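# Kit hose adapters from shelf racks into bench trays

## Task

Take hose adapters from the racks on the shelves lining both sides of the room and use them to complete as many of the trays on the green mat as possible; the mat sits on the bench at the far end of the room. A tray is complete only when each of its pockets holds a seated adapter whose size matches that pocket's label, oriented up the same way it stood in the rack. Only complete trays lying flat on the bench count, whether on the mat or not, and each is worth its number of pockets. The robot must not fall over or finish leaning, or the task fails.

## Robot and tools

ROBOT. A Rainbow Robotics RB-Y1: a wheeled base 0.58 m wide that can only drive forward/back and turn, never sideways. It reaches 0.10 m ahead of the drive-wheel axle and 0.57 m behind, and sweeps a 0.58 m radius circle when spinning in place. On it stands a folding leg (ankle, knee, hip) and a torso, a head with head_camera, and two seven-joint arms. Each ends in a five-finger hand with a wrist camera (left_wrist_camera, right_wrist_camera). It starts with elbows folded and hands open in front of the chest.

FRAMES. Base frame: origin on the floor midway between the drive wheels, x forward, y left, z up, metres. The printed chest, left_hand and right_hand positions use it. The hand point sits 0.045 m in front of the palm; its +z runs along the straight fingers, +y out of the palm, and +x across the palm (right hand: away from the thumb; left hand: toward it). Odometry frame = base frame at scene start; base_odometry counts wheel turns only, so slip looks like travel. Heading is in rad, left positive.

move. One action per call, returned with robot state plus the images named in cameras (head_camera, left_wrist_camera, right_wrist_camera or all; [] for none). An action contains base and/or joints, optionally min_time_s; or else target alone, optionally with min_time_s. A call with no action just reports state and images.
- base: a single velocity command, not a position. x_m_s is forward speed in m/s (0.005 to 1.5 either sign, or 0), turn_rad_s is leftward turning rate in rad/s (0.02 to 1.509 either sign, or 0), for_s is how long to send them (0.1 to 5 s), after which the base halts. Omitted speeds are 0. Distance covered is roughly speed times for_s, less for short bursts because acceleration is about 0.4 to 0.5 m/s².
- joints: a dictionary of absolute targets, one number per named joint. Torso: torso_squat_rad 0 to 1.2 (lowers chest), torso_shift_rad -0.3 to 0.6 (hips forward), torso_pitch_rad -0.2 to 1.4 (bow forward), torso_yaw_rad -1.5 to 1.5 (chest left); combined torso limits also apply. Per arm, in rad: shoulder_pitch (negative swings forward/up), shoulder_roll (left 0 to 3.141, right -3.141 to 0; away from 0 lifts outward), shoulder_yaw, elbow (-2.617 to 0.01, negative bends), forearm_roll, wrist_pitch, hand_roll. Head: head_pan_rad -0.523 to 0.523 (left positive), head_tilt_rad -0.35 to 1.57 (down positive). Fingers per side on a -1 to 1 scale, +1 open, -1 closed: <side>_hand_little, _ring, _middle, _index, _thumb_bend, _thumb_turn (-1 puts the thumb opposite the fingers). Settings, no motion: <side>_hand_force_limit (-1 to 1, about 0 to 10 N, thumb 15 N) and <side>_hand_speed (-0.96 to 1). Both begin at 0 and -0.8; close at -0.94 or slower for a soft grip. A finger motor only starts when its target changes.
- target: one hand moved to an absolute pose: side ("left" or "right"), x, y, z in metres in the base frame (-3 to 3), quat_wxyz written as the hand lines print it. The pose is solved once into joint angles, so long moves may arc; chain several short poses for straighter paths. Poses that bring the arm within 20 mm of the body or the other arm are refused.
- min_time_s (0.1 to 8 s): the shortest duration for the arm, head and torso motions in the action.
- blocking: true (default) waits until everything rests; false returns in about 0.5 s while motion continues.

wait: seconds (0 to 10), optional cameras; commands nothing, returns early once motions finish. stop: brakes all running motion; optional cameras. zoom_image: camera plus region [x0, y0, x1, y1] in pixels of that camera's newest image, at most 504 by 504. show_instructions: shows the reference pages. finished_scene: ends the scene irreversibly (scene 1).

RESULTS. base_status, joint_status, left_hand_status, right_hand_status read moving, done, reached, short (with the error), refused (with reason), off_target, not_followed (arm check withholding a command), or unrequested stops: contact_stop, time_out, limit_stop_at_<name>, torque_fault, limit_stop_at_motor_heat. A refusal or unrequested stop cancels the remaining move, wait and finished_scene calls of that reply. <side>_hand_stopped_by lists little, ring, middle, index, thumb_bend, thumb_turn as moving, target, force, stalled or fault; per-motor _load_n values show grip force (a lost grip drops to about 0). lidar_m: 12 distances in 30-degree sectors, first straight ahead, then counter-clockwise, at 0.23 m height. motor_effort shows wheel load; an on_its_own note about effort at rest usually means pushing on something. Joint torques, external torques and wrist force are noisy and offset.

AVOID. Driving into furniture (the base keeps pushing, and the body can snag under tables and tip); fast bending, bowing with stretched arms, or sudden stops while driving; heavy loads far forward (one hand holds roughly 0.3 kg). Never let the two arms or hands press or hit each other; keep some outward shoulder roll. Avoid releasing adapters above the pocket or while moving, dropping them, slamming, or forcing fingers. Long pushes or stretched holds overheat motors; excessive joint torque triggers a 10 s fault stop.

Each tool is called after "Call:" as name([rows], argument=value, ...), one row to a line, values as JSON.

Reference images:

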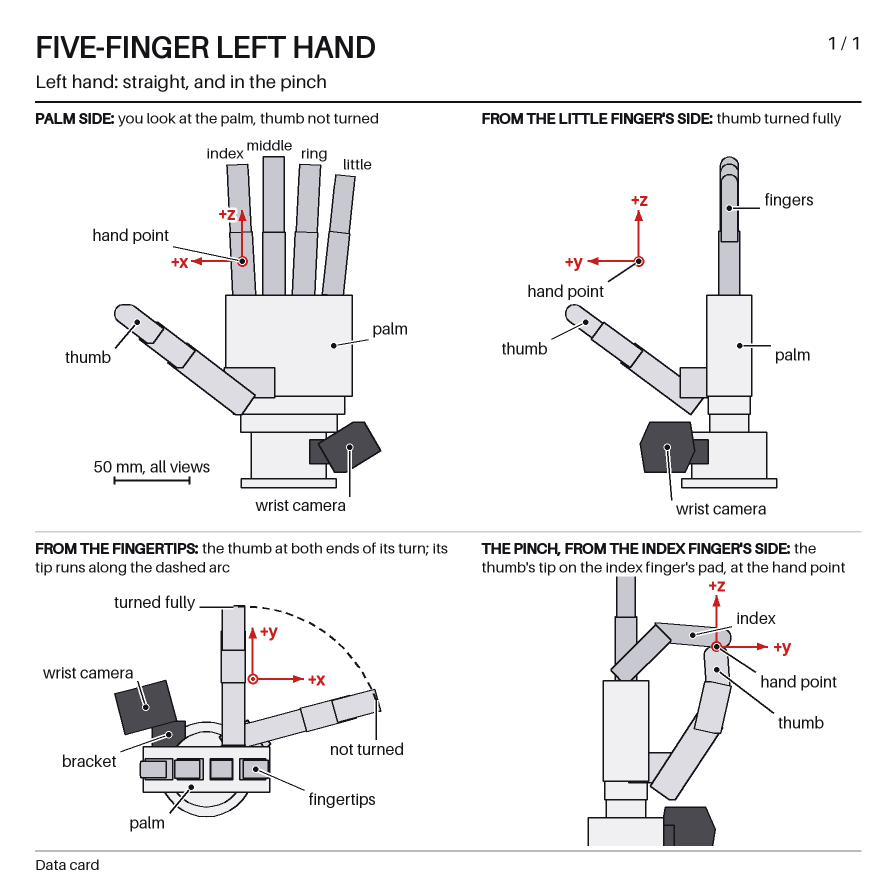

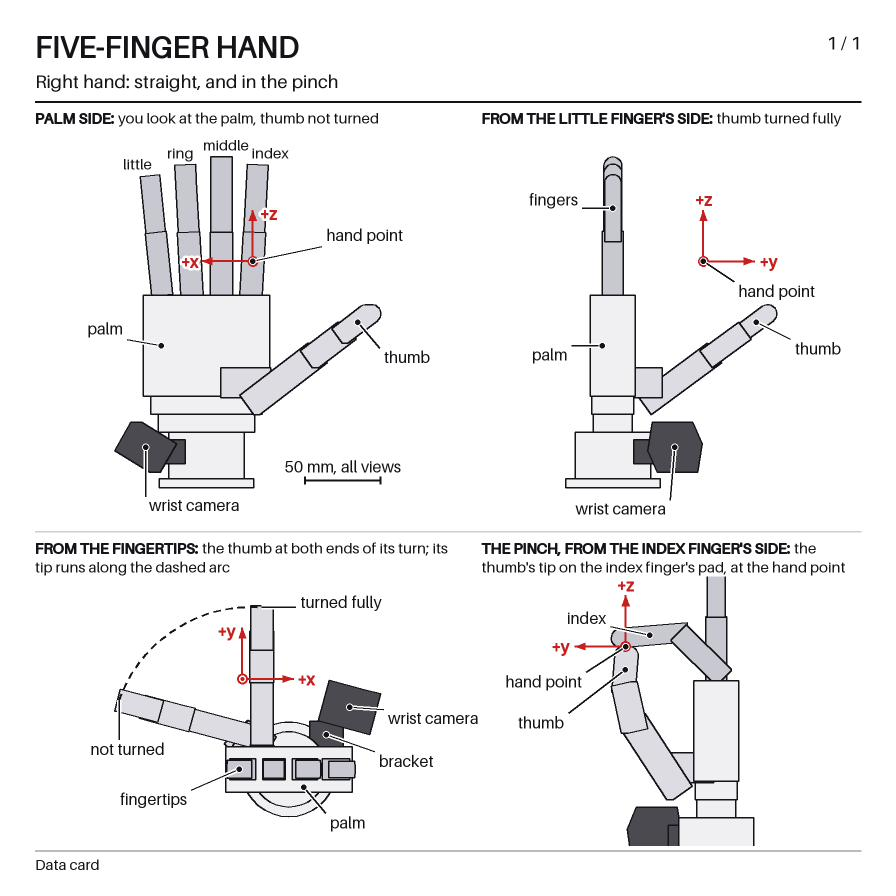

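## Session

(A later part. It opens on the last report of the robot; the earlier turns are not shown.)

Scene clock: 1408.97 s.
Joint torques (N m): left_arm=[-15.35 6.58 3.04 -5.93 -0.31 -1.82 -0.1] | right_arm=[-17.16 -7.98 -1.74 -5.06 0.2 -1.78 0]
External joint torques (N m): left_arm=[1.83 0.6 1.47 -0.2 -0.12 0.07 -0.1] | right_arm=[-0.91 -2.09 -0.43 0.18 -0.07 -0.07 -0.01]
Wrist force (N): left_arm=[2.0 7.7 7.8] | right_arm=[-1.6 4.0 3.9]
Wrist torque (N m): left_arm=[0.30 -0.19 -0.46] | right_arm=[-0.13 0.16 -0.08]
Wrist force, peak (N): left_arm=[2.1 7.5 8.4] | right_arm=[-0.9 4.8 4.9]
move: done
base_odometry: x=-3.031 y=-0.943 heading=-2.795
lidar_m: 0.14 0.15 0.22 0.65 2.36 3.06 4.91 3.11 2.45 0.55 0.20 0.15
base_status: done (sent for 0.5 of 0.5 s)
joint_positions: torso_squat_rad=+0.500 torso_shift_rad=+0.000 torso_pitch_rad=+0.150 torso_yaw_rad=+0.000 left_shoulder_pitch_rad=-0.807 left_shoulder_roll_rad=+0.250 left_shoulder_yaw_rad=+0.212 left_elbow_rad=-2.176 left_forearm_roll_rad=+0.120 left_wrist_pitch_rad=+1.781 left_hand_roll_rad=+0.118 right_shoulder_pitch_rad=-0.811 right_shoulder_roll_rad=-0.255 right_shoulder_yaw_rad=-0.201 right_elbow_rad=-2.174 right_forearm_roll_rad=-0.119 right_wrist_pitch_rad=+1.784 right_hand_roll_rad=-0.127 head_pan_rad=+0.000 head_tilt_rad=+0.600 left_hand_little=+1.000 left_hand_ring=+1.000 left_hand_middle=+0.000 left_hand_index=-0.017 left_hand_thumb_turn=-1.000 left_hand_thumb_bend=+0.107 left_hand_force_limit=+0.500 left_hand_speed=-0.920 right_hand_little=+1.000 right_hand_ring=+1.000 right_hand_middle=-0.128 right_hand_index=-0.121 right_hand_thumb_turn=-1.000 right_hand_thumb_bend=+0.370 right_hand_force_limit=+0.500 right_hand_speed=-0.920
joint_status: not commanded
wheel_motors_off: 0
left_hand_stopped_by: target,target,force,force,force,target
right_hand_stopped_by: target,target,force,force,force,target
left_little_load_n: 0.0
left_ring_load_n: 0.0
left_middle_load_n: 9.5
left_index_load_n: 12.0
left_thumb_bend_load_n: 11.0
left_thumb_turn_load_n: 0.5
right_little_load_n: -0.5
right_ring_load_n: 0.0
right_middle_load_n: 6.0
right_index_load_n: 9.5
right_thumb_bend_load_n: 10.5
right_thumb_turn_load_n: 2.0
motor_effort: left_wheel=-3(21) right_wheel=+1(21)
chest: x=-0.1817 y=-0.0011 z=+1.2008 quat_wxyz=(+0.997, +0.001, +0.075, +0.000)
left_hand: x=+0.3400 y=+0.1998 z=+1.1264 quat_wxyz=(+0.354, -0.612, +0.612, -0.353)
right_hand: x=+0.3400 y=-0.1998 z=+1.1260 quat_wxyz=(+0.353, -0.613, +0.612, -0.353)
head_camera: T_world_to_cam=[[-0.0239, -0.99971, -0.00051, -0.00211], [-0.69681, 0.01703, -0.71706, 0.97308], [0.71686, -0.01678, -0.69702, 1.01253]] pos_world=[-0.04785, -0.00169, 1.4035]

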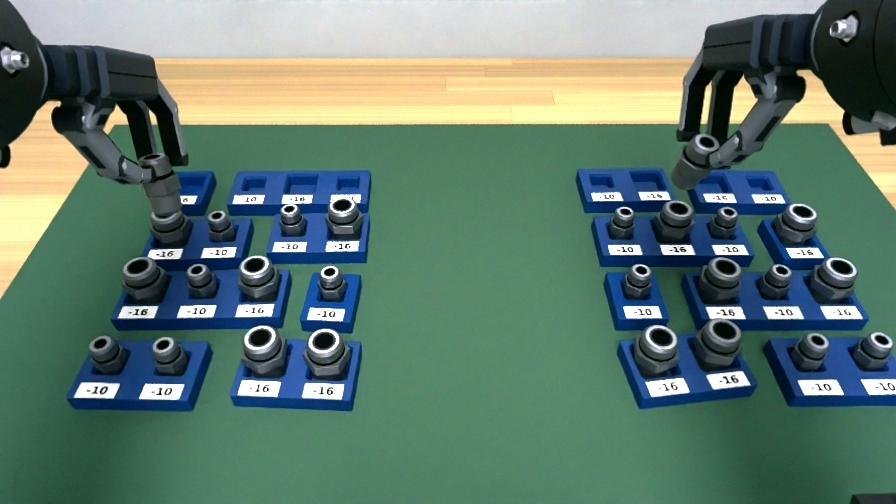

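Call:
move(target={"side": "right", "x": 0.584, "y": -0.208, "z": 1.045, "quat_wxyz": [0.2611, -0.6590, 0.6452, -0.2849]}, min_time_s=2, cameras=["head_camera"])

Call:
zoom_image(camera="head_camera", region=[550, 100, 650, 200])

Scene clock: 1412.23 s.
Joint torques (N m): left_arm=[-15.25 6.85 2.87 -6.47 -0.28 -1.64 0] | right_arm=[-26.56 -11.49 -0.04 -9.08 0.26 -1.77 0.05]
External joint torques (N m): left_arm=[1.93 0.86 1.29 -0.74 -0.08 0.25 0.01] | right_arm=[-0.71 -2 -0.1 0.64 -0.06 -0.02 0.04]
Wrist force (N): left_arm=[2.0 7.6 7.6] | right_arm=[-1.4 4.5 3.1]
Wrist torque (N m): left_arm=[0.31 -0.21 -0.46] | right_arm=[-0.03 0.11 -0.03]
Wrist force, peak (N): left_arm=[2.1 7.8 7.9] | right_arm=[-1.4 5.8 4.8]
move: short
base_odometry: x=-3.031 y=-0.943 heading=-2.795
lidar_m: 0.14 0.16 0.22 0.63 2.38 3.05 4.91 3.12 2.45 0.56 0.22 0.15
base_status: not commanded
joint_positions: torso_squat_rad=+0.500 torso_shift_rad=+0.000 torso_pitch_rad=+0.150 torso_yaw_rad=+0.000 left_shoulder_pitch_rad=-0.807 left_shoulder_roll_rad=+0.250 left_shoulder_yaw_rad=+0.212 left_elbow_rad=-2.176 left_forearm_roll_rad=+0.120 left_wrist_pitch_rad=+1.781 left_hand_roll_rad=+0.118 right_shoulder_pitch_rad=-1.490 right_shoulder_roll_rad=-0.344 right_shoulder_yaw_rad=-0.199 right_elbow_rad=-0.267 right_forearm_roll_rad=-0.014 right_wrist_pitch_rad=+0.514 right_hand_roll_rad=-0.109 head_pan_rad=+0.000 head_tilt_rad=+0.600 left_hand_little=+1.000 left_hand_ring=+1.000 left_hand_middle=+0.000 left_hand_index=-0.017 left_hand_thumb_turn=-1.000 left_hand_thumb_bend=+0.107 left_hand_force_limit=+0.500 left_hand_speed=-0.920 right_hand_little=+1.000 right_hand_ring=+1.000 right_hand_middle=-0.128 right_hand_index=-0.121 right_hand_thumb_turn=-1.000 right_hand_thumb_bend=+0.370 right_hand_force_limit=+0.500 right_hand_speed=-0.920
joint_status: all done
wheel_motors_off: 0
left_hand_stopped_by: target,target,force,force,force,target
right_hand_stopped_by: target,target,force,force,force,target
left_little_load_n: 0.0
left_ring_load_n: 0.0
left_middle_load_n: 9.5
left_index_load_n: 12.5
left_thumb_bend_load_n: 11.0
left_thumb_turn_load_n: 0.5
right_little_load_n: 0.0
right_ring_load_n: 0.0
right_middle_load_n: 6.0
right_index_load_n: 9.5
right_thumb_bend_load_n: 11.0
right_thumb_turn_load_n: 2.5
motor_effort: left_wheel=-5(8) right_wheel=+1(2)
chest: x=-0.1817 y=-0.0011 z=+1.2008 quat_wxyz=(+0.997, +0.001, +0.075, +0.000)
left_hand: x=+0.3400 y=+0.1998 z=+1.1264 quat_wxyz=(+0.354, -0.612, +0.612, -0.353)
right_hand: x=+0.5827 y=-0.2079 z=+1.0449 quat_wxyz=(+0.350, -0.599, +0.608, -0.387)
right_hand_status: short (checked arc that bows 95 mm and turns the hand up to 11 deg, as near as the solve gets, planned for 2.0 s): 1 mm and 17.5 deg off. The place is met; only the turn is off.
head_camera: T_world_to_cam=[[-0.02391, -0.99971, -0.00052, -0.00211], [-0.69681, 0.01703, -0.71706, 0.97301], [0.71686, -0.01678, -0.69702, 1.01261]] pos_world=[-0.04795, -0.00169, 1.4035]

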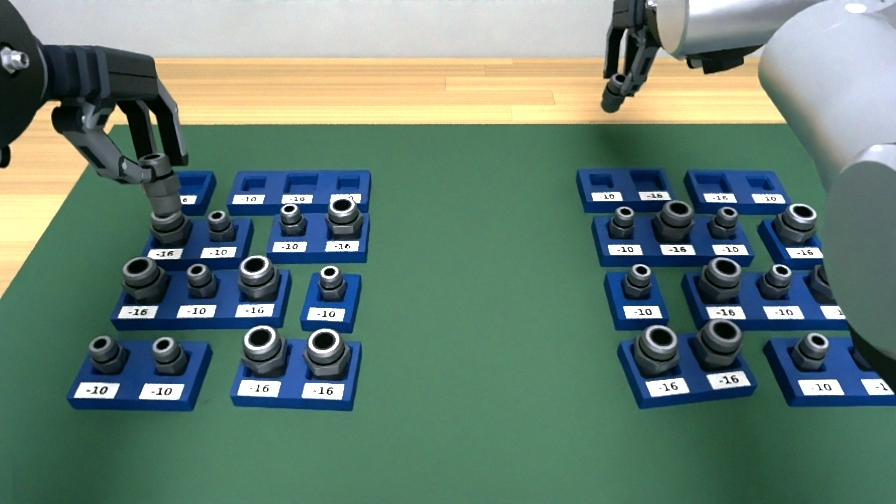

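Scaled by 5.040 from the camera's image (finer frame: 1280x720).

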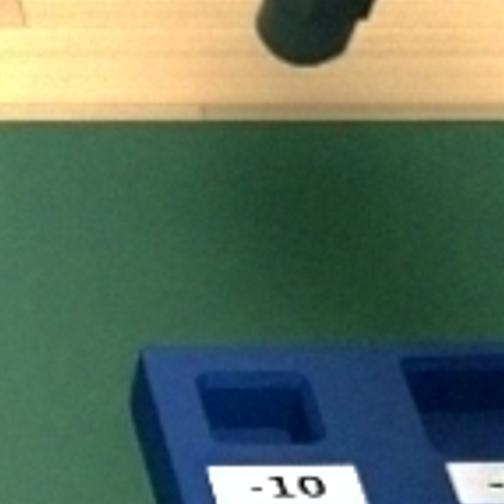

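Call:
move(joints={"torso_shift_rad": 0.1}, min_time_s=1.5)

Call:
move(target={"side": "right", "x": 0.584, "y": -0.208, "z": 1.045, "quat_wxyz": [0.2611, -0.6590, 0.6452, -0.2849]}, min_time_s=1.5, cameras=["head_camera"])

Call:
zoom_image(camera="head_camera", region=[550, 100, 650, 200])

Scene clock: 1414.73 s.
Joint torques (N m): left_arm=[-15.78 6.8 2.37 -6.25 -0.27 -1.68 -0.06] | right_arm=[-26.6 -11.51 -0.02 -9.13 0.3 -1.62 0.01]
External joint torques (N m): left_arm=[1.39 0.81 0.8 -0.52 -0.08 0.2 -0.05] | right_arm=[-0.76 -2.01 -0.08 0.59 -0.02 0.13 0]
Wrist force (N): left_arm=[2.1 7.4 7.8] | right_arm=[-1.9 4.6 3.6]
Wrist torque (N m): left_arm=[0.26 -0.21 -0.44] | right_arm=[-0.06 0.20 -0.03]
Wrist force, peak (N): left_arm=[2.2 7.8 8.0] | right_arm=[-1.3 5.3 4.4]
move: done
base_odometry: x=-3.031 y=-0.943 heading=-2.795
lidar_m: 0.14 0.15 0.22 0.64 2.37 3.05 4.92 3.10 2.45 0.56 0.22 0.15
base_status: not commanded
joint_positions: torso_squat_rad=+0.500 torso_shift_rad=+0.100 torso_pitch_rad=+0.150 torso_yaw_rad=+0.000 left_shoulder_pitch_rad=-0.807 left_shoulder_roll_rad=+0.250 left_shoulder_yaw_rad=+0.212 left_elbow_rad=-2.176 left_forearm_roll_rad=+0.120 left_wrist_pitch_rad=+1.781 left_hand_roll_rad=+0.118 right_shoulder_pitch_rad=-1.490 right_shoulder_roll_rad=-0.344 right_shoulder_yaw_rad=-0.199 right_elbow_rad=-0.267 right_forearm_roll_rad=-0.014 right_wrist_pitch_rad=+0.514 right_hand_roll_rad=-0.109 head_pan_rad=+0.000 head_tilt_rad=+0.600 left_hand_little=+1.000 left_hand_ring=+1.000 left_hand_middle=+0.000 left_hand_index=-0.017 left_hand_thumb_turn=-1.000 left_hand_thumb_bend=+0.107 left_hand_force_limit=+0.500 left_hand_speed=-0.920 right_hand_little=+1.000 right_hand_ring=+1.000 right_hand_middle=-0.128 right_hand_index=-0.121 right_hand_thumb_turn=-1.000 right_hand_thumb_bend=+0.370 right_hand_force_limit=+0.500 right_hand_speed=-0.920
joint_status: all done
wheel_motors_off: 0
left_hand_stopped_by: target,target,force,force,force,target
right_hand_stopped_by: target,target,force,force,force,target
left_little_load_n: 0.0
left_ring_load_n: 0.0
left_middle_load_n: 9.5
left_index_load_n: 12.0
left_thumb_bend_load_n: 11.0
left_thumb_turn_load_n: 0.5
right_little_load_n: 0.0
right_ring_load_n: 0.0
right_middle_load_n: 6.0
right_index_load_n: 9.5
right_thumb_bend_load_n: 11.0
right_thumb_turn_load_n: 2.5
motor_effort: left_wheel=-3(6) right_wheel=+1(2)
chest: x=-0.1204 y=-0.0011 z=+1.1977 quat_wxyz=(+0.997, +0.001, +0.075, +0.000)
left_hand: x=+0.4013 y=+0.1998 z=+1.1233 quat_wxyz=(+0.354, -0.612, +0.612, -0.353)
right_hand: x=+0.6440 y=-0.2079 z=+1.0417 quat_wxyz=(+0.350, -0.599, +0.608, -0.387)
pictures: none

Scene clock: 1416.57 s.
Joint torques (N m): left_arm=[-15.69 6.79 2.69 -6.17 -0.24 -1.8 0.14] | right_arm=[-27.43 -12.41 -0.7 -9.21 -0.01 -1.43 0.14]
External joint torques (N m): left_arm=[1.49 0.81 1.12 -0.43 -0.04 0.09 0.15] | right_arm=[-1.72 -2.96 -0.82 0.28 -0.25 0 0.13]
Wrist force (N): left_arm=[2.0 7.5 7.8] | right_arm=[-1.2 3.7 5.6]
Wrist torque (N m): left_arm=[0.27 -0.19 -0.45] | right_arm=[-0.16 0.07 -0.02]
Wrist force, peak (N): left_arm=[1.9 7.7 8.1] | right_arm=[-2.3 3.5 5.9]
move: done
base_odometry: x=-3.031 y=-0.943 heading=-2.795
lidar_m: 0.14 0.16 0.21 0.65 2.36 3.06 4.91 3.12 2.44 0.56 0.21 0.15
base_status: not commanded
joint_positions: torso_squat_rad=+0.500 torso_shift_rad=+0.100 torso_pitch_rad=+0.150 torso_yaw_rad=+0.000 left_shoulder_pitch_rad=-0.807 left_shoulder_roll_rad=+0.250 left_shoulder_yaw_rad=+0.212 left_elbow_rad=-2.176 left_forearm_roll_rad=+0.120 left_wrist_pitch_rad=+1.781 left_hand_roll_rad=+0.118 right_shoulder_pitch_rad=-1.590 right_shoulder_roll_rad=-0.388 right_shoulder_yaw_rad=-0.243 right_elbow_rad=-0.267 right_forearm_roll_rad=-0.080 right_wrist_pitch_rad=+0.918 right_hand_roll_rad=+0.014 head_pan_rad=+0.000 head_tilt_rad=+0.600 left_hand_little=+1.000 left_hand_ring=+1.000 left_hand_middle=+0.000 left_hand_index=-0.017 left_hand_thumb_turn=-1.000 left_hand_thumb_bend=+0.107 left_hand_force_limit=+0.500 left_hand_speed=-0.920 right_hand_little=+1.000 right_hand_ring=+1.000 right_hand_middle=-0.128 right_hand_index=-0.121 right_hand_thumb_turn=-1.000 right_hand_thumb_bend=+0.370 right_hand_force_limit=+0.500 right_hand_speed=-0.920
joint_status: all done
wheel_motors_off: 0
left_hand_stopped_by: target,target,force,force,force,target
right_hand_stopped_by: target,target,force,force,force,target
left_little_load_n: 0.0
left_ring_load_n: 0.0
left_middle_load_n: 10.0
left_index_load_n: 12.0
left_thumb_bend_load_n: 11.5
left_thumb_turn_load_n: 0.5
right_little_load_n: 0.0
right_ring_load_n: 0.0
right_middle_load_n: 6.0
right_index_load_n: 9.5
right_thumb_bend_load_n: 10.5
right_thumb_turn_load_n: 2.5
motor_effort: left_wheel=-4(7) right_wheel=+1(2)
chest: x=-0.1204 y=-0.0011 z=+1.1977 quat_wxyz=(+0.997, +0.001, +0.075, +0.000)
left_hand: x=+0.4013 y=+0.1998 z=+1.1233 quat_wxyz=(+0.354, -0.612, +0.612, -0.353)
right_hand: x=+0.5835 y=-0.2079 z=+1.0445 quat_wxyz=(+0.263, -0.658, +0.644, -0.287)
right_hand_status: reached (checked arc that bows 9 mm and turns the hand up to 17 deg, planned for 1.5 s): 1 mm and 0.4 deg off.
head_camera: T_world_to_cam=[[-0.0239, -0.99971, -0.00051, -0.00065], [-0.69681, 0.01703, -0.71706, 1.01357], [0.71686, -0.01678, -0.69702, 0.96643]] pos_world=[0.01345, -0.00169, 1.4004]

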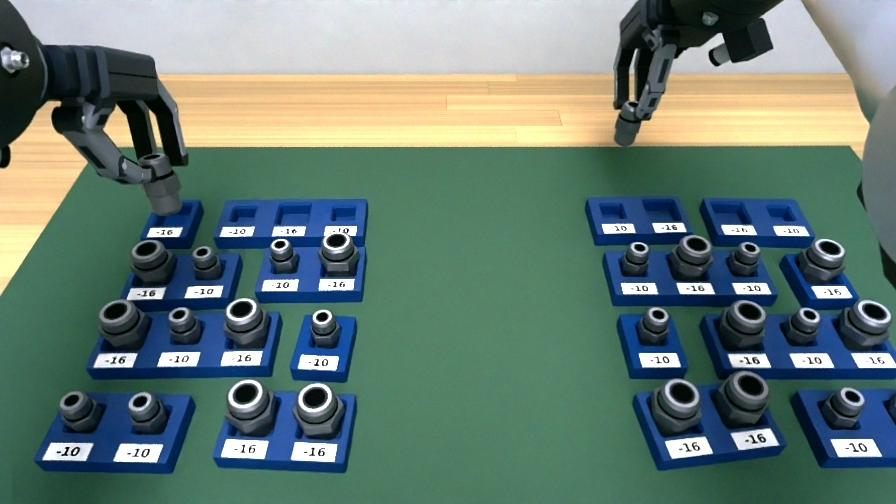

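Scaled by 5.040 from the camera's image (finer frame: 1280x720).

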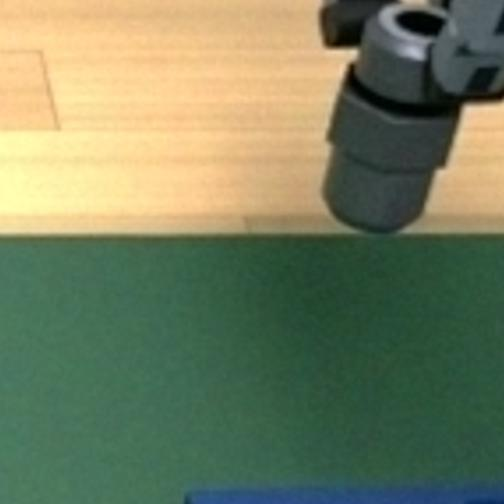

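Call:
move(joints={"torso_shift_rad": 0.18}, min_time_s=1.5)

Call:
move(target={"side": "right", "x": 0.584, "y": -0.208, "z": 0.985, "quat_wxyz": [0.2611, -0.6590, 0.6452, -0.2849]}, min_time_s=1.5, cameras=["head_camera"])

Call:
zoom_image(camera="head_camera", region=[580, 160, 680, 260])

Scene clock: 1418.77 s.
Joint torques (N m): left_arm=[-15.42 6.89 2.33 -6.17 -0.25 -1.95 -0.17] | right_arm=[-27.22 -12.43 -0.8 -9.18 -0.12 -1.35 0.1]
External joint torques (N m): left_arm=[1.76 0.9 0.76 -0.44 -0.06 -0.06 -0.16] | right_arm=[-1.5 -2.99 -0.92 0.32 -0.36 0.08 0.09]
Wrist force (N): left_arm=[2.1 7.6 7.7] | right_arm=[-1.4 3.4 5.2]
Wrist torque (N m): left_arm=[0.28 -0.21 -0.45] | right_arm=[-0.18 0.07 -0.02]
Wrist force, peak (N): left_arm=[1.8 7.7 8.1] | right_arm=[-2.1 4.1 6.1]
move: done
base_odometry: x=-3.031 y=-0.943 heading=-2.795
lidar_m: 0.14 0.15 0.21 0.64 2.36 3.05 4.91 3.11 2.45 0.56 0.21 0.15
base_status: not commanded
joint_positions: torso_squat_rad=+0.500 torso_shift_rad=+0.180 torso_pitch_rad=+0.150 torso_yaw_rad=+0.000 left_shoulder_pitch_rad=-0.807 left_shoulder_roll_rad=+0.250 left_shoulder_yaw_rad=+0.212 left_elbow_rad=-2.176 left_forearm_roll_rad=+0.120 left_wrist_pitch_rad=+1.781 left_hand_roll_rad=+0.118 right_shoulder_pitch_rad=-1.590 right_shoulder_roll_rad=-0.388 right_shoulder_yaw_rad=-0.243 right_elbow_rad=-0.267 right_forearm_roll_rad=-0.080 right_wrist_pitch_rad=+0.918 right_hand_roll_rad=+0.014 head_pan_rad=+0.000 head_tilt_rad=+0.600 left_hand_little=+1.000 left_hand_ring=+1.000 left_hand_middle=+0.000 left_hand_index=-0.017 left_hand_thumb_turn=-1.000 left_hand_thumb_bend=+0.107 left_hand_force_limit=+0.500 left_hand_speed=-0.920 right_hand_little=+1.000 right_hand_ring=+1.000 right_hand_middle=-0.128 right_hand_index=-0.121 right_hand_thumb_turn=-1.000 right_hand_thumb_bend=+0.370 right_hand_force_limit=+0.500 right_hand_speed=-0.920
joint_status: all done
wheel_motors_off: 0
left_hand_stopped_by: target,target,force,force,force,target
right_hand_stopped_by: target,target,force,force,force,target
left_little_load_n: 0.0
left_ring_load_n: 0.0
left_middle_load_n: 9.5
left_index_load_n: 12.5
left_thumb_bend_load_n: 11.0
left_thumb_turn_load_n: 0.5
right_little_load_n: 0.0
right_ring_load_n: 0.0
right_middle_load_n: 6.0
right_index_load_n: 9.5
right_thumb_bend_load_n: 10.5
right_thumb_turn_load_n: 2.0
motor_effort: left_wheel=-5(6) right_wheel=+2(3)
chest: x=-0.0717 y=-0.0011 z=+1.1908 quat_wxyz=(+0.997, +0.001, +0.075, +0.000)
left_hand: x=+0.4499 y=+0.1998 z=+1.1165 quat_wxyz=(+0.354, -0.612, +0.612, -0.353)
right_hand: x=+0.6321 y=-0.2079 z=+1.0376 quat_wxyz=(+0.263, -0.658, +0.644, -0.287)
pictures: none

Scene clock: 1420.60 s.
Joint torques (N m): left_arm=[-15.19 6.63 2.51 -6.21 -0.23 -1.62 -0.19] | right_arm=[-24.87 -9.5 0.38 -9.22 0.17 -1.59 -0.44]
External joint torques (N m): left_arm=[1.99 0.64 0.94 -0.48 -0.03 0.27 -0.18] | right_arm=[-1.71 -1.16 0.91 -0.09 -0.1 -0.18 -0.45]
Wrist force (N): left_arm=[1.9 7.3 7.7] | right_arm=[-1.1 2.7 5.7]
Wrist torque (N m): left_arm=[0.25 -0.19 -0.43] | right_arm=[-0.29 -0.01 -0.22]
Wrist force, peak (N): left_arm=[2.1 7.7 8.0] | right_arm=[-1.3 3.3 6.6]
move: done
base_odometry: x=-3.031 y=-0.943 heading=-2.795
lidar_m: 0.14 0.15 0.21 0.64 2.36 3.05 4.91 3.11 2.45 0.54 0.21 0.15
base_status: not commanded
joint_positions: torso_squat_rad=+0.500 torso_shift_rad=+0.180 torso_pitch_rad=+0.150 torso_yaw_rad=+0.000 left_shoulder_pitch_rad=-0.807 left_shoulder_roll_rad=+0.250 left_shoulder_yaw_rad=+0.212 left_elbow_rad=-2.176 left_forearm_roll_rad=+0.120 left_wrist_pitch_rad=+1.781 left_hand_roll_rad=+0.118 right_shoulder_pitch_rad=-1.127 right_shoulder_roll_rad=-0.263 right_shoulder_yaw_rad=-0.235 right_elbow_rad=-1.050 right_forearm_roll_rad=-0.058 right_wrist_pitch_rad=+1.230 right_hand_roll_rad=-0.014 head_pan_rad=+0.000 head_tilt_rad=+0.600 left_hand_little=+1.000 left_hand_ring=+1.000 left_hand_middle=+0.000 left_hand_index=-0.017 left_hand_thumb_turn=-1.000 left_hand_thumb_bend=+0.107 left_hand_force_limit=+0.500 left_hand_speed=-0.920 right_hand_little=+1.000 right_hand_ring=+1.000 right_hand_middle=-0.128 right_hand_index=-0.121 right_hand_thumb_turn=-1.000 right_hand_thumb_bend=+0.370 right_hand_force_limit=+0.500 right_hand_speed=-0.920
joint_status: all done
wheel_motors_off: 0
left_hand_stopped_by: target,target,force,force,force,target
right_hand_stopped_by: target,target,force,force,force,target
left_little_load_n: 0.0
left_ring_load_n: -0.5
left_middle_load_n: 10.0
left_index_load_n: 12.5
left_thumb_bend_load_n: 11.0
left_thumb_turn_load_n: 0.5
right_little_load_n: 0.0
right_ring_load_n: 0.0
right_middle_load_n: 6.5
right_index_load_n: 9.5
right_thumb_bend_load_n: 11.0
right_thumb_turn_load_n: 2.5
motor_effort: left_wheel=-3(6) right_wheel=+2(3)
chest: x=-0.0717 y=-0.0011 z=+1.1908 quat_wxyz=(+0.997, +0.001, +0.075, +0.000)
left_hand: x=+0.4499 y=+0.1998 z=+1.1165 quat_wxyz=(+0.354, -0.612, +0.612, -0.353)
right_hand: x=+0.5835 y=-0.2080 z=+0.9849 quat_wxyz=(+0.260, -0.659, +0.646, -0.284)
right_hand_status: reached (checked arc that bows 14 mm and turns the hand up to 4 deg, planned for 1.5 s): 0 mm and 0.2 deg off.
head_camera: T_world_to_cam=[[-0.0239, -0.99971, -0.00051, 0.00051], [-0.69681, 0.01703, -0.71706, 1.04256], [0.71686, -0.01678, -0.69702, 0.92685]] pos_world=[0.06205, -0.00169, 1.3936]

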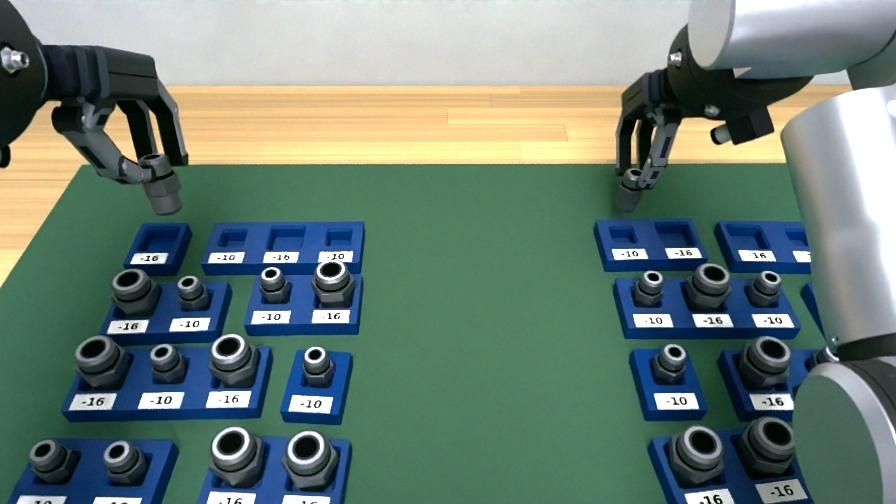

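Scaled by 5.040 from the camera's image (finer frame: 1280x720).

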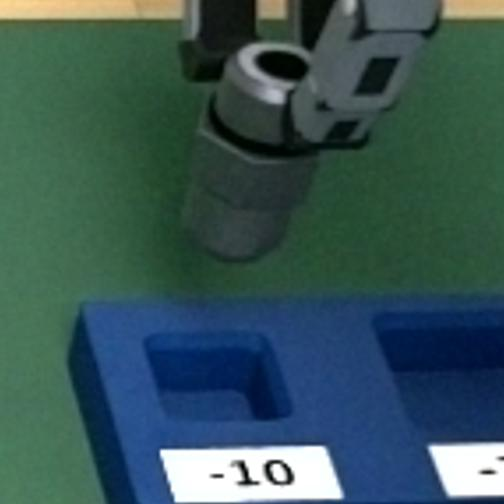

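Call:
move(target={"side": "right", "x": 0.574, "y": -0.207, "z": 0.968, "quat_wxyz": [0.2611, -0.6590, 0.6452, -0.2849]}, min_time_s=1.2, cameras=["head_camera", "right_wrist_camera"])

Call:
zoom_image(camera="head_camera", region=[590, 180, 670, 260])

Scene clock: 1423.33 s.
Joint torques (N m): left_arm=[-15.08 6.66 2.88 -6.21 -0.18 -1.87 -0.14] | right_arm=[-22.9 -8.22 0.71 -9.47 0.27 -1.25 -0.56]
External joint torques (N m): left_arm=[2.1 0.68 1.3 -0.47 0.01 0.02 -0.13] | right_arm=[-0.33 -0.27 1.26 -0.33 0 0.16 -0.57]
Wrist force (N): left_arm=[2.0 7.5 7.6] | right_arm=[-1.7 2.0 5.0]
Wrist torque (N m): left_arm=[0.26 -0.19 -0.45] | right_arm=[-0.37 0.10 -0.25]
Wrist force, peak (N): left_arm=[1.9 7.7 8.1] | right_arm=[-1.8 3.5 6.2]
move: done
base_odometry: x=-3.031 y=-0.943 heading=-2.795
lidar_m: 0.14 0.15 0.21 0.64 2.36 3.06 4.92 3.11 2.44 0.57 0.21 0.15
base_status: not commanded
joint_positions: torso_squat_rad=+0.500 torso_shift_rad=+0.180 torso_pitch_rad=+0.150 torso_yaw_rad=+0.000 left_shoulder_pitch_rad=-0.807 left_shoulder_roll_rad=+0.250 left_shoulder_yaw_rad=+0.212 left_elbow_rad=-2.176 left_forearm_roll_rad=+0.120 left_wrist_pitch_rad=+1.781 left_hand_roll_rad=+0.118 right_shoulder_pitch_rad=-1.062 right_shoulder_roll_rad=-0.242 right_shoulder_yaw_rad=-0.230 right_elbow_rad=-1.119 right_forearm_roll_rad=-0.052 right_wrist_pitch_rad=+1.233 right_hand_roll_rad=-0.018 head_pan_rad=+0.000 head_tilt_rad=+0.600 left_hand_little=+1.000 left_hand_ring=+1.000 left_hand_middle=+0.000 left_hand_index=-0.017 left_hand_thumb_turn=-1.000 left_hand_thumb_bend=+0.107 left_hand_force_limit=+0.500 left_hand_speed=-0.920 right_hand_little=+1.000 right_hand_ring=+1.000 right_hand_middle=-0.128 right_hand_index=-0.121 right_hand_thumb_turn=-1.000 right_hand_thumb_bend=+0.370 right_hand_force_limit=+0.500 right_hand_speed=-0.920
joint_status: all done
wheel_motors_off: 0
left_hand_stopped_by: target,target,force,force,force,target
right_hand_stopped_by: target,target,force,force,force,target
left_little_load_n: 0.0
left_ring_load_n: 0.0
left_middle_load_n: 9.5
left_index_load_n: 12.5
left_thumb_bend_load_n: 11.0
left_thumb_turn_load_n: 0.5
right_little_load_n: 0.0
right_ring_load_n: 0.0
right_middle_load_n: 6.0
right_index_load_n: 9.5
right_thumb_bend_load_n: 10.5
right_thumb_turn_load_n: 2.5
motor_effort: left_wheel=-4(6) right_wheel=+1(3)
chest: x=-0.0717 y=-0.0011 z=+1.1908 quat_wxyz=(+0.997, +0.001, +0.075, +0.000)
left_hand: x=+0.4499 y=+0.1998 z=+1.1165 quat_wxyz=(+0.354, -0.612, +0.612, -0.353)
right_hand: x=+0.5737 y=-0.2071 z=+0.9683 quat_wxyz=(+0.260, -0.660, +0.646, -0.283)
right_hand_status: reached (checked arc that bows 1 mm and turns the hand up to 0 deg, planned for 1.2 s): 0 mm and 0.3 deg off.
head_camera: T_world_to_cam=[[-0.0239, -0.99971, -0.00051, 0.00051], [-0.69681, 0.01703, -0.71706, 1.04256], [0.71686, -0.01678, -0.69702, 0.92685]] pos_world=[0.06205, -0.00169, 1.3936]
right_wrist_camera: T_world_to_cam=[[-0.70264, -0.30326, -0.64368, 0.96146], [-0.52307, 0.83343, 0.17832, 0.29957], [0.48238, 0.46199, -0.74423, 0.651]] pos_world=[0.51823, -0.25885, 1.04994]

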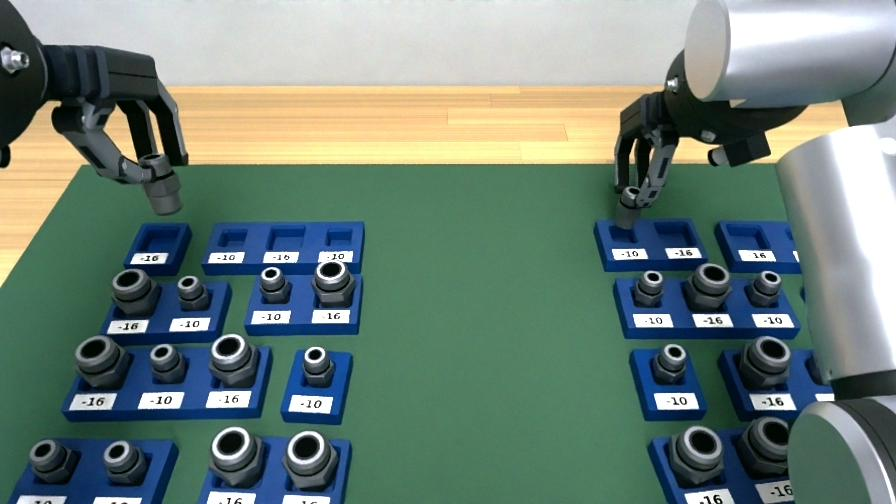

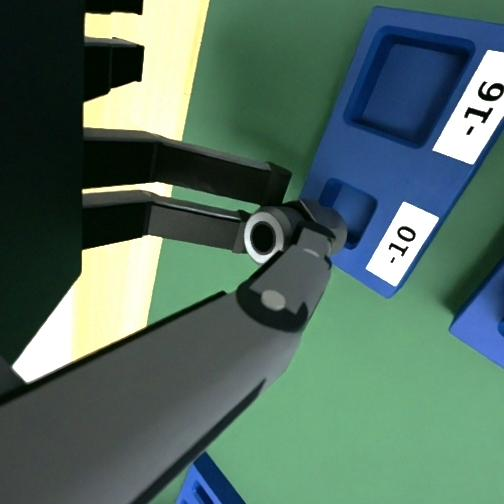

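Scaled by 6.300 from the camera's image (finer frame: 1280x720).

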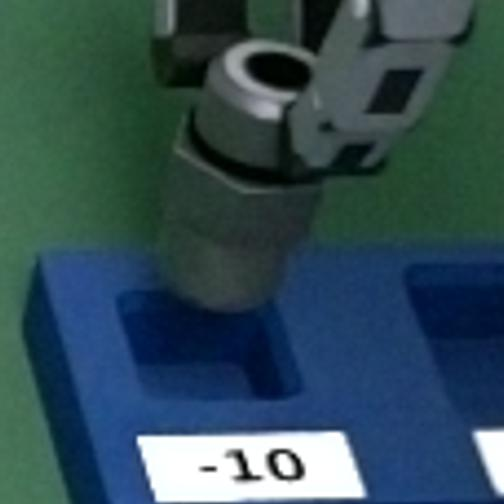

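Call:
move(target={"side": "right", "x": 0.570, "y": -0.2063, "z": 0.959, "quat_wxyz": [0.2611, -0.6590, 0.6452, -0.2849]}, min_time_s=1, cameras=["head_camera", "right_wrist_camera"])

Call:
zoom_image(camera="head_camera", region=[590, 180, 670, 260])

Call:
zoom_image(camera="right_wrist_camera", region=[220, 130, 420, 330])

Scene clock: 1425.07 s.
Joint torques (N m): left_arm=[-15.05 6.64 2.89 -6.54 -0.14 -1.9 0.04] | right_arm=[-22.55 -8.08 0.9 -9.42 0.41 -1.6 -0.57]
External joint torques (N m): left_arm=[2.12 0.65 1.32 -0.81 0.05 -0.01 0.04] | right_arm=[-0.29 -0.35 1.44 -0.26 0.13 -0.18 -0.58]
Wrist force (N): left_arm=[1.9 7.6 7.8] | right_arm=[-1.4 3.0 5.7]
Wrist torque (N m): left_arm=[0.29 -0.18 -0.47] | right_arm=[-0.28 0.04 -0.24]
Wrist force, peak (N): left_arm=[1.8 7.7 8.0] | right_arm=[-1.7 3.8 5.8]
move: done
base_odometry: x=-3.031 y=-0.943 heading=-2.795
lidar_m: 0.14 0.15 0.21 0.64 2.38 3.06 4.92 3.11 2.45 0.56 0.21 0.15
base_status: not commanded
joint_positions: torso_squat_rad=+0.500 torso_shift_rad=+0.180 torso_pitch_rad=+0.150 torso_yaw_rad=+0.000 left_shoulder_pitch_rad=-0.807 left_shoulder_roll_rad=+0.250 left_shoulder_yaw_rad=+0.212 left_elbow_rad=-2.176 left_forearm_roll_rad=+0.120 left_wrist_pitch_rad=+1.781 left_hand_roll_rad=+0.118 right_shoulder_pitch_rad=-1.029 right_shoulder_roll_rad=-0.230 right_shoulder_yaw_rad=-0.225 right_elbow_rad=-1.147 right_forearm_roll_rad=-0.047 right_wrist_pitch_rad=+1.223 right_hand_roll_rad=-0.019 head_pan_rad=+0.000 head_tilt_rad=+0.600 left_hand_little=+1.000 left_hand_ring=+1.000 left_hand_middle=+0.000 left_hand_index=-0.017 left_hand_thumb_turn=-1.000 left_hand_thumb_bend=+0.107 left_hand_force_limit=+0.500 left_hand_speed=-0.920 right_hand_little=+1.000 right_hand_ring=+1.000 right_hand_middle=-0.128 right_hand_index=-0.121 right_hand_thumb_turn=-1.000 right_hand_thumb_bend=+0.370 right_hand_force_limit=+0.500 right_hand_speed=-0.920
joint_status: all done
wheel_motors_off: 0
left_hand_stopped_by: target,target,force,force,force,target
right_hand_stopped_by: target,target,force,force,force,target
left_little_load_n: 0.0
left_ring_load_n: 0.0
left_middle_load_n: 9.5
left_index_load_n: 12.0
left_thumb_bend_load_n: 11.0
left_thumb_turn_load_n: 0.5
right_little_load_n: 0.0
right_ring_load_n: 0.0
right_middle_load_n: 6.0
right_index_load_n: 9.5
right_thumb_bend_load_n: 11.0
right_thumb_turn_load_n: 2.5
motor_effort: left_wheel=-1(5) right_wheel=+2(3)
chest: x=-0.0717 y=-0.0011 z=+1.1908 quat_wxyz=(+0.997, +0.001, +0.075, +0.000)
left_hand: x=+0.4499 y=+0.1998 z=+1.1165 quat_wxyz=(+0.354, -0.612, +0.612, -0.353)
right_hand: x=+0.5697 y=-0.2065 z=+0.9590 quat_wxyz=(+0.261, -0.659, +0.646, -0.284)
right_hand_status: reached (checked arc that bows 1 mm and turns the hand up to 0 deg, planned for 1.0 s): 0 mm and 0.1 deg off.
head_camera: T_world_to_cam=[[-0.0239, -0.99971, -0.00051, 0.00051], [-0.69681, 0.01703, -0.71706, 1.04256], [0.71686, -0.01678, -0.69702, 0.92685]] pos_world=[0.06205, -0.00169, 1.3936]
right_wrist_camera: T_world_to_cam=[[-0.70061, -0.30361, -0.64572, 0.95367], [-0.5235, 0.83364, 0.17604, 0.30112], [0.48486, 0.46137, -0.743, 0.643]] pos_world=[0.51403, -0.25815, 1.04055]

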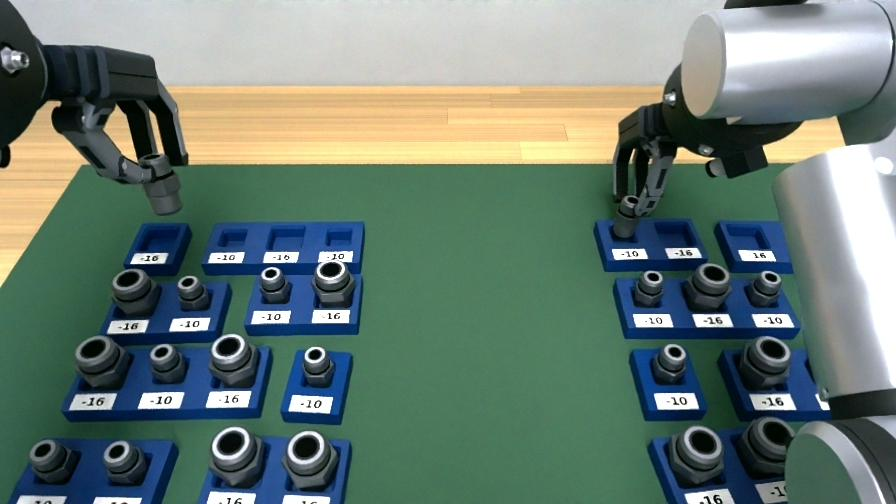

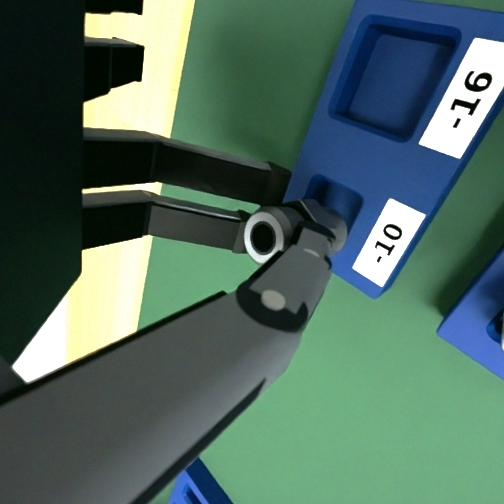

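Scaled by 6.300 from the camera's image (finer frame: 1280x720).

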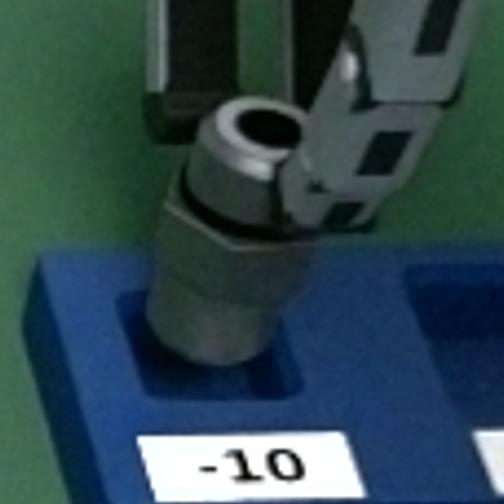

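Scaled by 2.520 from the camera's image (finer frame: 720x720).

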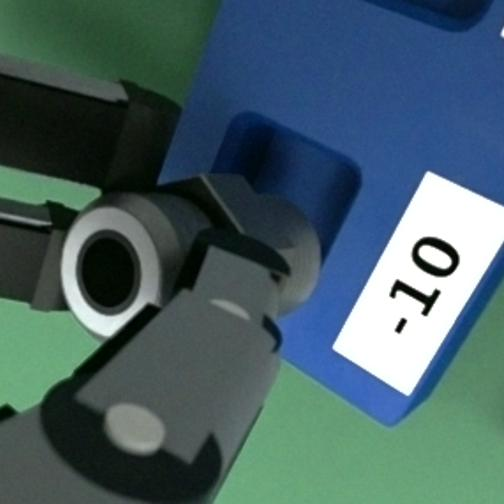

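Call:
move(target={"side": "right", "x": 0.570, "y": -0.207, "z": 0.951, "quat_wxyz": [0.2611, -0.6590, 0.6452, -0.2849]}, min_time_s=1, cameras=["head_camera"])

Call:
zoom_image(camera="head_camera", region=[590, 180, 670, 260])

Scene clock: 1426.63 s.
Joint torques (N m): left_arm=[-15.28 6.97 2.71 -6.08 -0.27 -1.75 0.11] | right_arm=[-22.31 -8.05 0.6 -8.66 0.44 -1.77 0.16]
External joint torques (N m): left_arm=[1.9 0.98 1.14 -0.35 -0.08 0.14 0.12] | right_arm=[-0.14 -0.38 1.14 0.54 0.17 -0.35 0.15]
Wrist force (N): left_arm=[1.9 7.8 7.7] | right_arm=[-1.8 3.8 5.9]
Wrist torque (N m): left_arm=[0.32 -0.17 -0.47] | right_arm=[-0.14 0.12 -0.07]
Wrist force, peak (N): left_arm=[1.9 7.7 8.0] | right_arm=[-1.9 3.6 6.0]
move: done
base_odometry: x=-3.031 y=-0.943 heading=-2.795
lidar_m: 0.14 0.14 0.21 0.64 2.38 3.07 4.92 3.12 2.45 0.56 0.22 0.14
base_status: not commanded
joint_positions: torso_squat_rad=+0.500 torso_shift_rad=+0.180 torso_pitch_rad=+0.150 torso_yaw_rad=+0.000 left_shoulder_pitch_rad=-0.807 left_shoulder_roll_rad=+0.250 left_shoulder_yaw_rad=+0.212 left_elbow_rad=-2.176 left_forearm_roll_rad=+0.120 left_wrist_pitch_rad=+1.781 left_hand_roll_rad=+0.118 right_shoulder_pitch_rad=-1.016 right_shoulder_roll_rad=-0.226 right_shoulder_yaw_rad=-0.224 right_elbow_rad=-1.139 right_forearm_roll_rad=-0.046 right_wrist_pitch_rad=+1.201 right_hand_roll_rad=-0.018 head_pan_rad=+0.000 head_tilt_rad=+0.600 left_hand_little=+1.000 left_hand_ring=+1.000 left_hand_middle=+0.000 left_hand_index=-0.017 left_hand_thumb_turn=-1.000 left_hand_thumb_bend=+0.107 left_hand_force_limit=+0.500 left_hand_speed=-0.920 right_hand_little=+1.000 right_hand_ring=+1.000 right_hand_middle=-0.128 right_hand_index=-0.121 right_hand_thumb_turn=-1.000 right_hand_thumb_bend=+0.370 right_hand_force_limit=+0.500 right_hand_speed=-0.920
joint_status: all done
wheel_motors_off: 0
left_hand_stopped_by: target,target,force,force,force,target
right_hand_stopped_by: target,target,force,force,force,target
left_little_load_n: -0.5
left_ring_load_n: 0.0
left_middle_load_n: 9.5
left_index_load_n: 12.5
left_thumb_bend_load_n: 11.0
left_thumb_turn_load_n: 0.5
right_little_load_n: 0.0
right_ring_load_n: 0.0
right_middle_load_n: 6.0
right_index_load_n: 9.5
right_thumb_bend_load_n: 10.5
right_thumb_turn_load_n: 3.0
motor_effort: left_wheel=-3(6) right_wheel=+1(3)
chest: x=-0.0717 y=-0.0011 z=+1.1908 quat_wxyz=(+0.997, +0.001, +0.075, +0.000)
left_hand: x=+0.4499 y=+0.1998 z=+1.1165 quat_wxyz=(+0.354, -0.612, +0.612, -0.353)
right_hand: x=+0.5696 y=-0.2072 z=+0.9511 quat_wxyz=(+0.261, -0.659, +0.645, -0.285)
right_hand_status: reached (checked arc that bows 0 mm and turns the hand up to 0 deg, planned for 1.0 s): 0 mm and 0.0 deg off.
head_camera: T_world_to_cam=[[-0.0239, -0.99971, -0.00051, 0.00051], [-0.69681, 0.01703, -0.71706, 1.04256], [0.71686, -0.01678, -0.69702, 0.92685]] pos_world=[0.06205, -0.00169, 1.3936]

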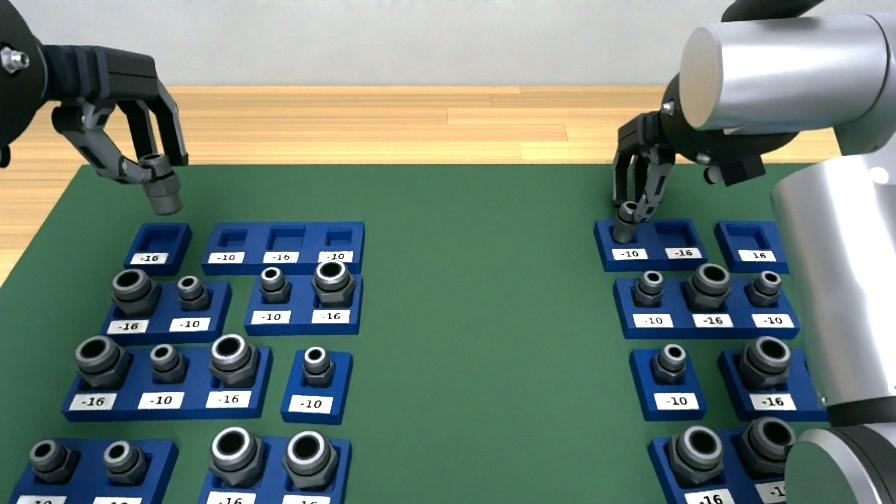

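Scaled by 6.300 from the camera's image (finer frame: 1280x720).

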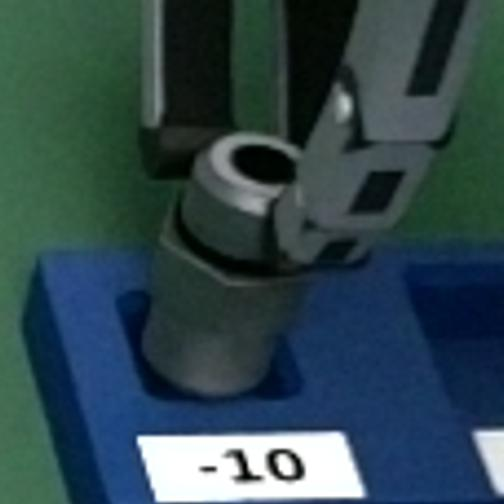

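Call:
move(target={"side": "right", "x": 0.5713, "y": -0.207, "z": 0.9475, "quat_wxyz": [0.2611, -0.6590, 0.6452, -0.2849]}, min_time_s=1, cameras=["head_camera"])

Call:
zoom_image(camera="head_camera", region=[590, 180, 670, 260])

Scene clock: 1428.37 s.
Joint torques (N m): left_arm=[-15.96 6.62 2.6 -6.14 -0.28 -1.82 -0.13] | right_arm=[-22.53 -7.67 0.56 -7.41 0.49 -1.39 0.12]
External joint torques (N m): left_arm=[1.22 0.63 1.02 -0.41 -0.09 0.07 -0.12] | right_arm=[-0.31 0.02 1.1 1.82 0.22 0.03 0.12]
Wrist force (N): left_arm=[1.9 7.6 7.8] | right_arm=[-1.5 0.1 2.8]
Wrist torque (N m): left_arm=[0.28 -0.16 -0.46] | right_arm=[-0.41 0.09 -0.14]
Wrist force, peak (N): left_arm=[2.0 7.9 8.0] | right_arm=[-1.4 3.7 6.0]
move: done
base_odometry: x=-3.031 y=-0.943 heading=-2.795
lidar_m: 0.14 0.15 0.21 0.64 2.37 3.05 4.91 3.11 2.45 0.56 0.21 0.15
base_status: not commanded
joint_positions: torso_squat_rad=+0.500 torso_shift_rad=+0.180 torso_pitch_rad=+0.150 torso_yaw_rad=+0.000 left_shoulder_pitch_rad=-0.807 left_shoulder_roll_rad=+0.250 left_shoulder_yaw_rad=+0.212 left_elbow_rad=-2.176 left_forearm_roll_rad=+0.120 left_wrist_pitch_rad=+1.781 left_hand_roll_rad=+0.118 right_shoulder_pitch_rad=-1.018 right_shoulder_roll_rad=-0.226 right_shoulder_yaw_rad=-0.224 right_elbow_rad=-1.122 right_forearm_roll_rad=-0.046 right_wrist_pitch_rad=+1.185 right_hand_roll_rad=-0.018 head_pan_rad=+0.000 head_tilt_rad=+0.600 left_hand_little=+1.000 left_hand_ring=+1.000 left_hand_middle=+0.000 left_hand_index=-0.017 left_hand_thumb_turn=-1.000 left_hand_thumb_bend=+0.107 left_hand_force_limit=+0.500 left_hand_speed=-0.920 right_hand_little=+1.000 right_hand_ring=+1.000 right_hand_middle=-0.128 right_hand_index=-0.121 right_hand_thumb_turn=-1.000 right_hand_thumb_bend=+0.370 right_hand_force_limit=+0.500 right_hand_speed=-0.920
joint_status: all done
wheel_motors_off: 0
left_hand_stopped_by: target,target,force,force,force,target
right_hand_stopped_by: target,target,force,force,force,target
left_little_load_n: 0.0
left_ring_load_n: 0.0
left_middle_load_n: 9.5
left_index_load_n: 12.0
left_thumb_bend_load_n: 11.0
left_thumb_turn_load_n: 0.5
right_little_load_n: 0.0
right_ring_load_n: 0.0
right_middle_load_n: 6.0
right_index_load_n: 10.5
right_thumb_bend_load_n: 9.5
right_thumb_turn_load_n: 2.5
motor_effort: left_wheel=-3(5) right_wheel=+2(3)
chest: x=-0.0718 y=-0.0011 z=+1.1908 quat_wxyz=(+0.997, +0.001, +0.075, +0.000)
left_hand: x=+0.4499 y=+0.1998 z=+1.1165 quat_wxyz=(+0.354, -0.612, +0.612, -0.353)
right_hand: x=+0.5712 y=-0.2072 z=+0.9477 quat_wxyz=(+0.261, -0.659, +0.645, -0.285)
right_hand_status: reached (checked arc that bows 0 mm and turns the hand up to 0 deg, planned for 1.0 s): 0 mm and 0.0 deg off.
head_camera: T_world_to_cam=[[-0.02391, -0.99971, -0.00052, 0.00051], [-0.69676, 0.01703, -0.71711, 1.04263], [0.71691, -0.01678, -0.69696, 0.92678]] pos_world=[0.06205, -0.00169, 1.39361]

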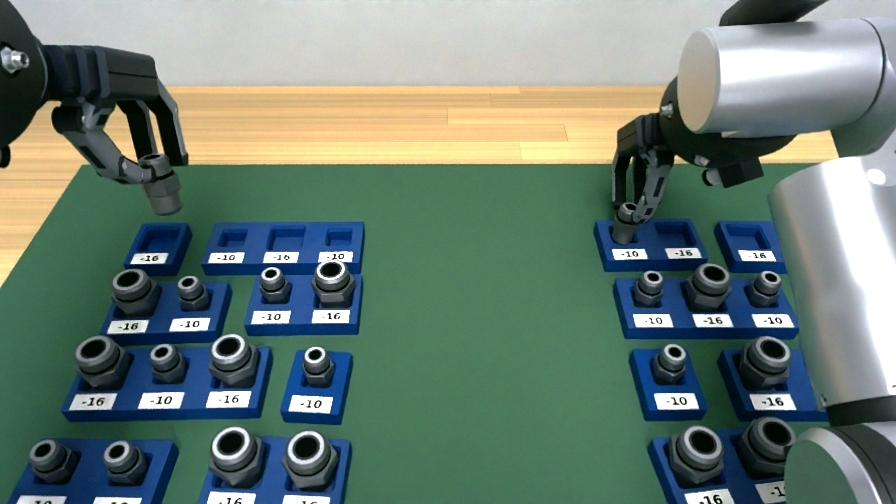

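Scaled by 6.300 from the camera's image (finer frame: 1280x720).

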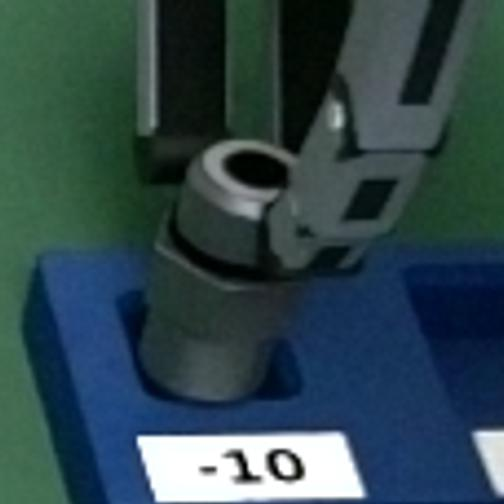

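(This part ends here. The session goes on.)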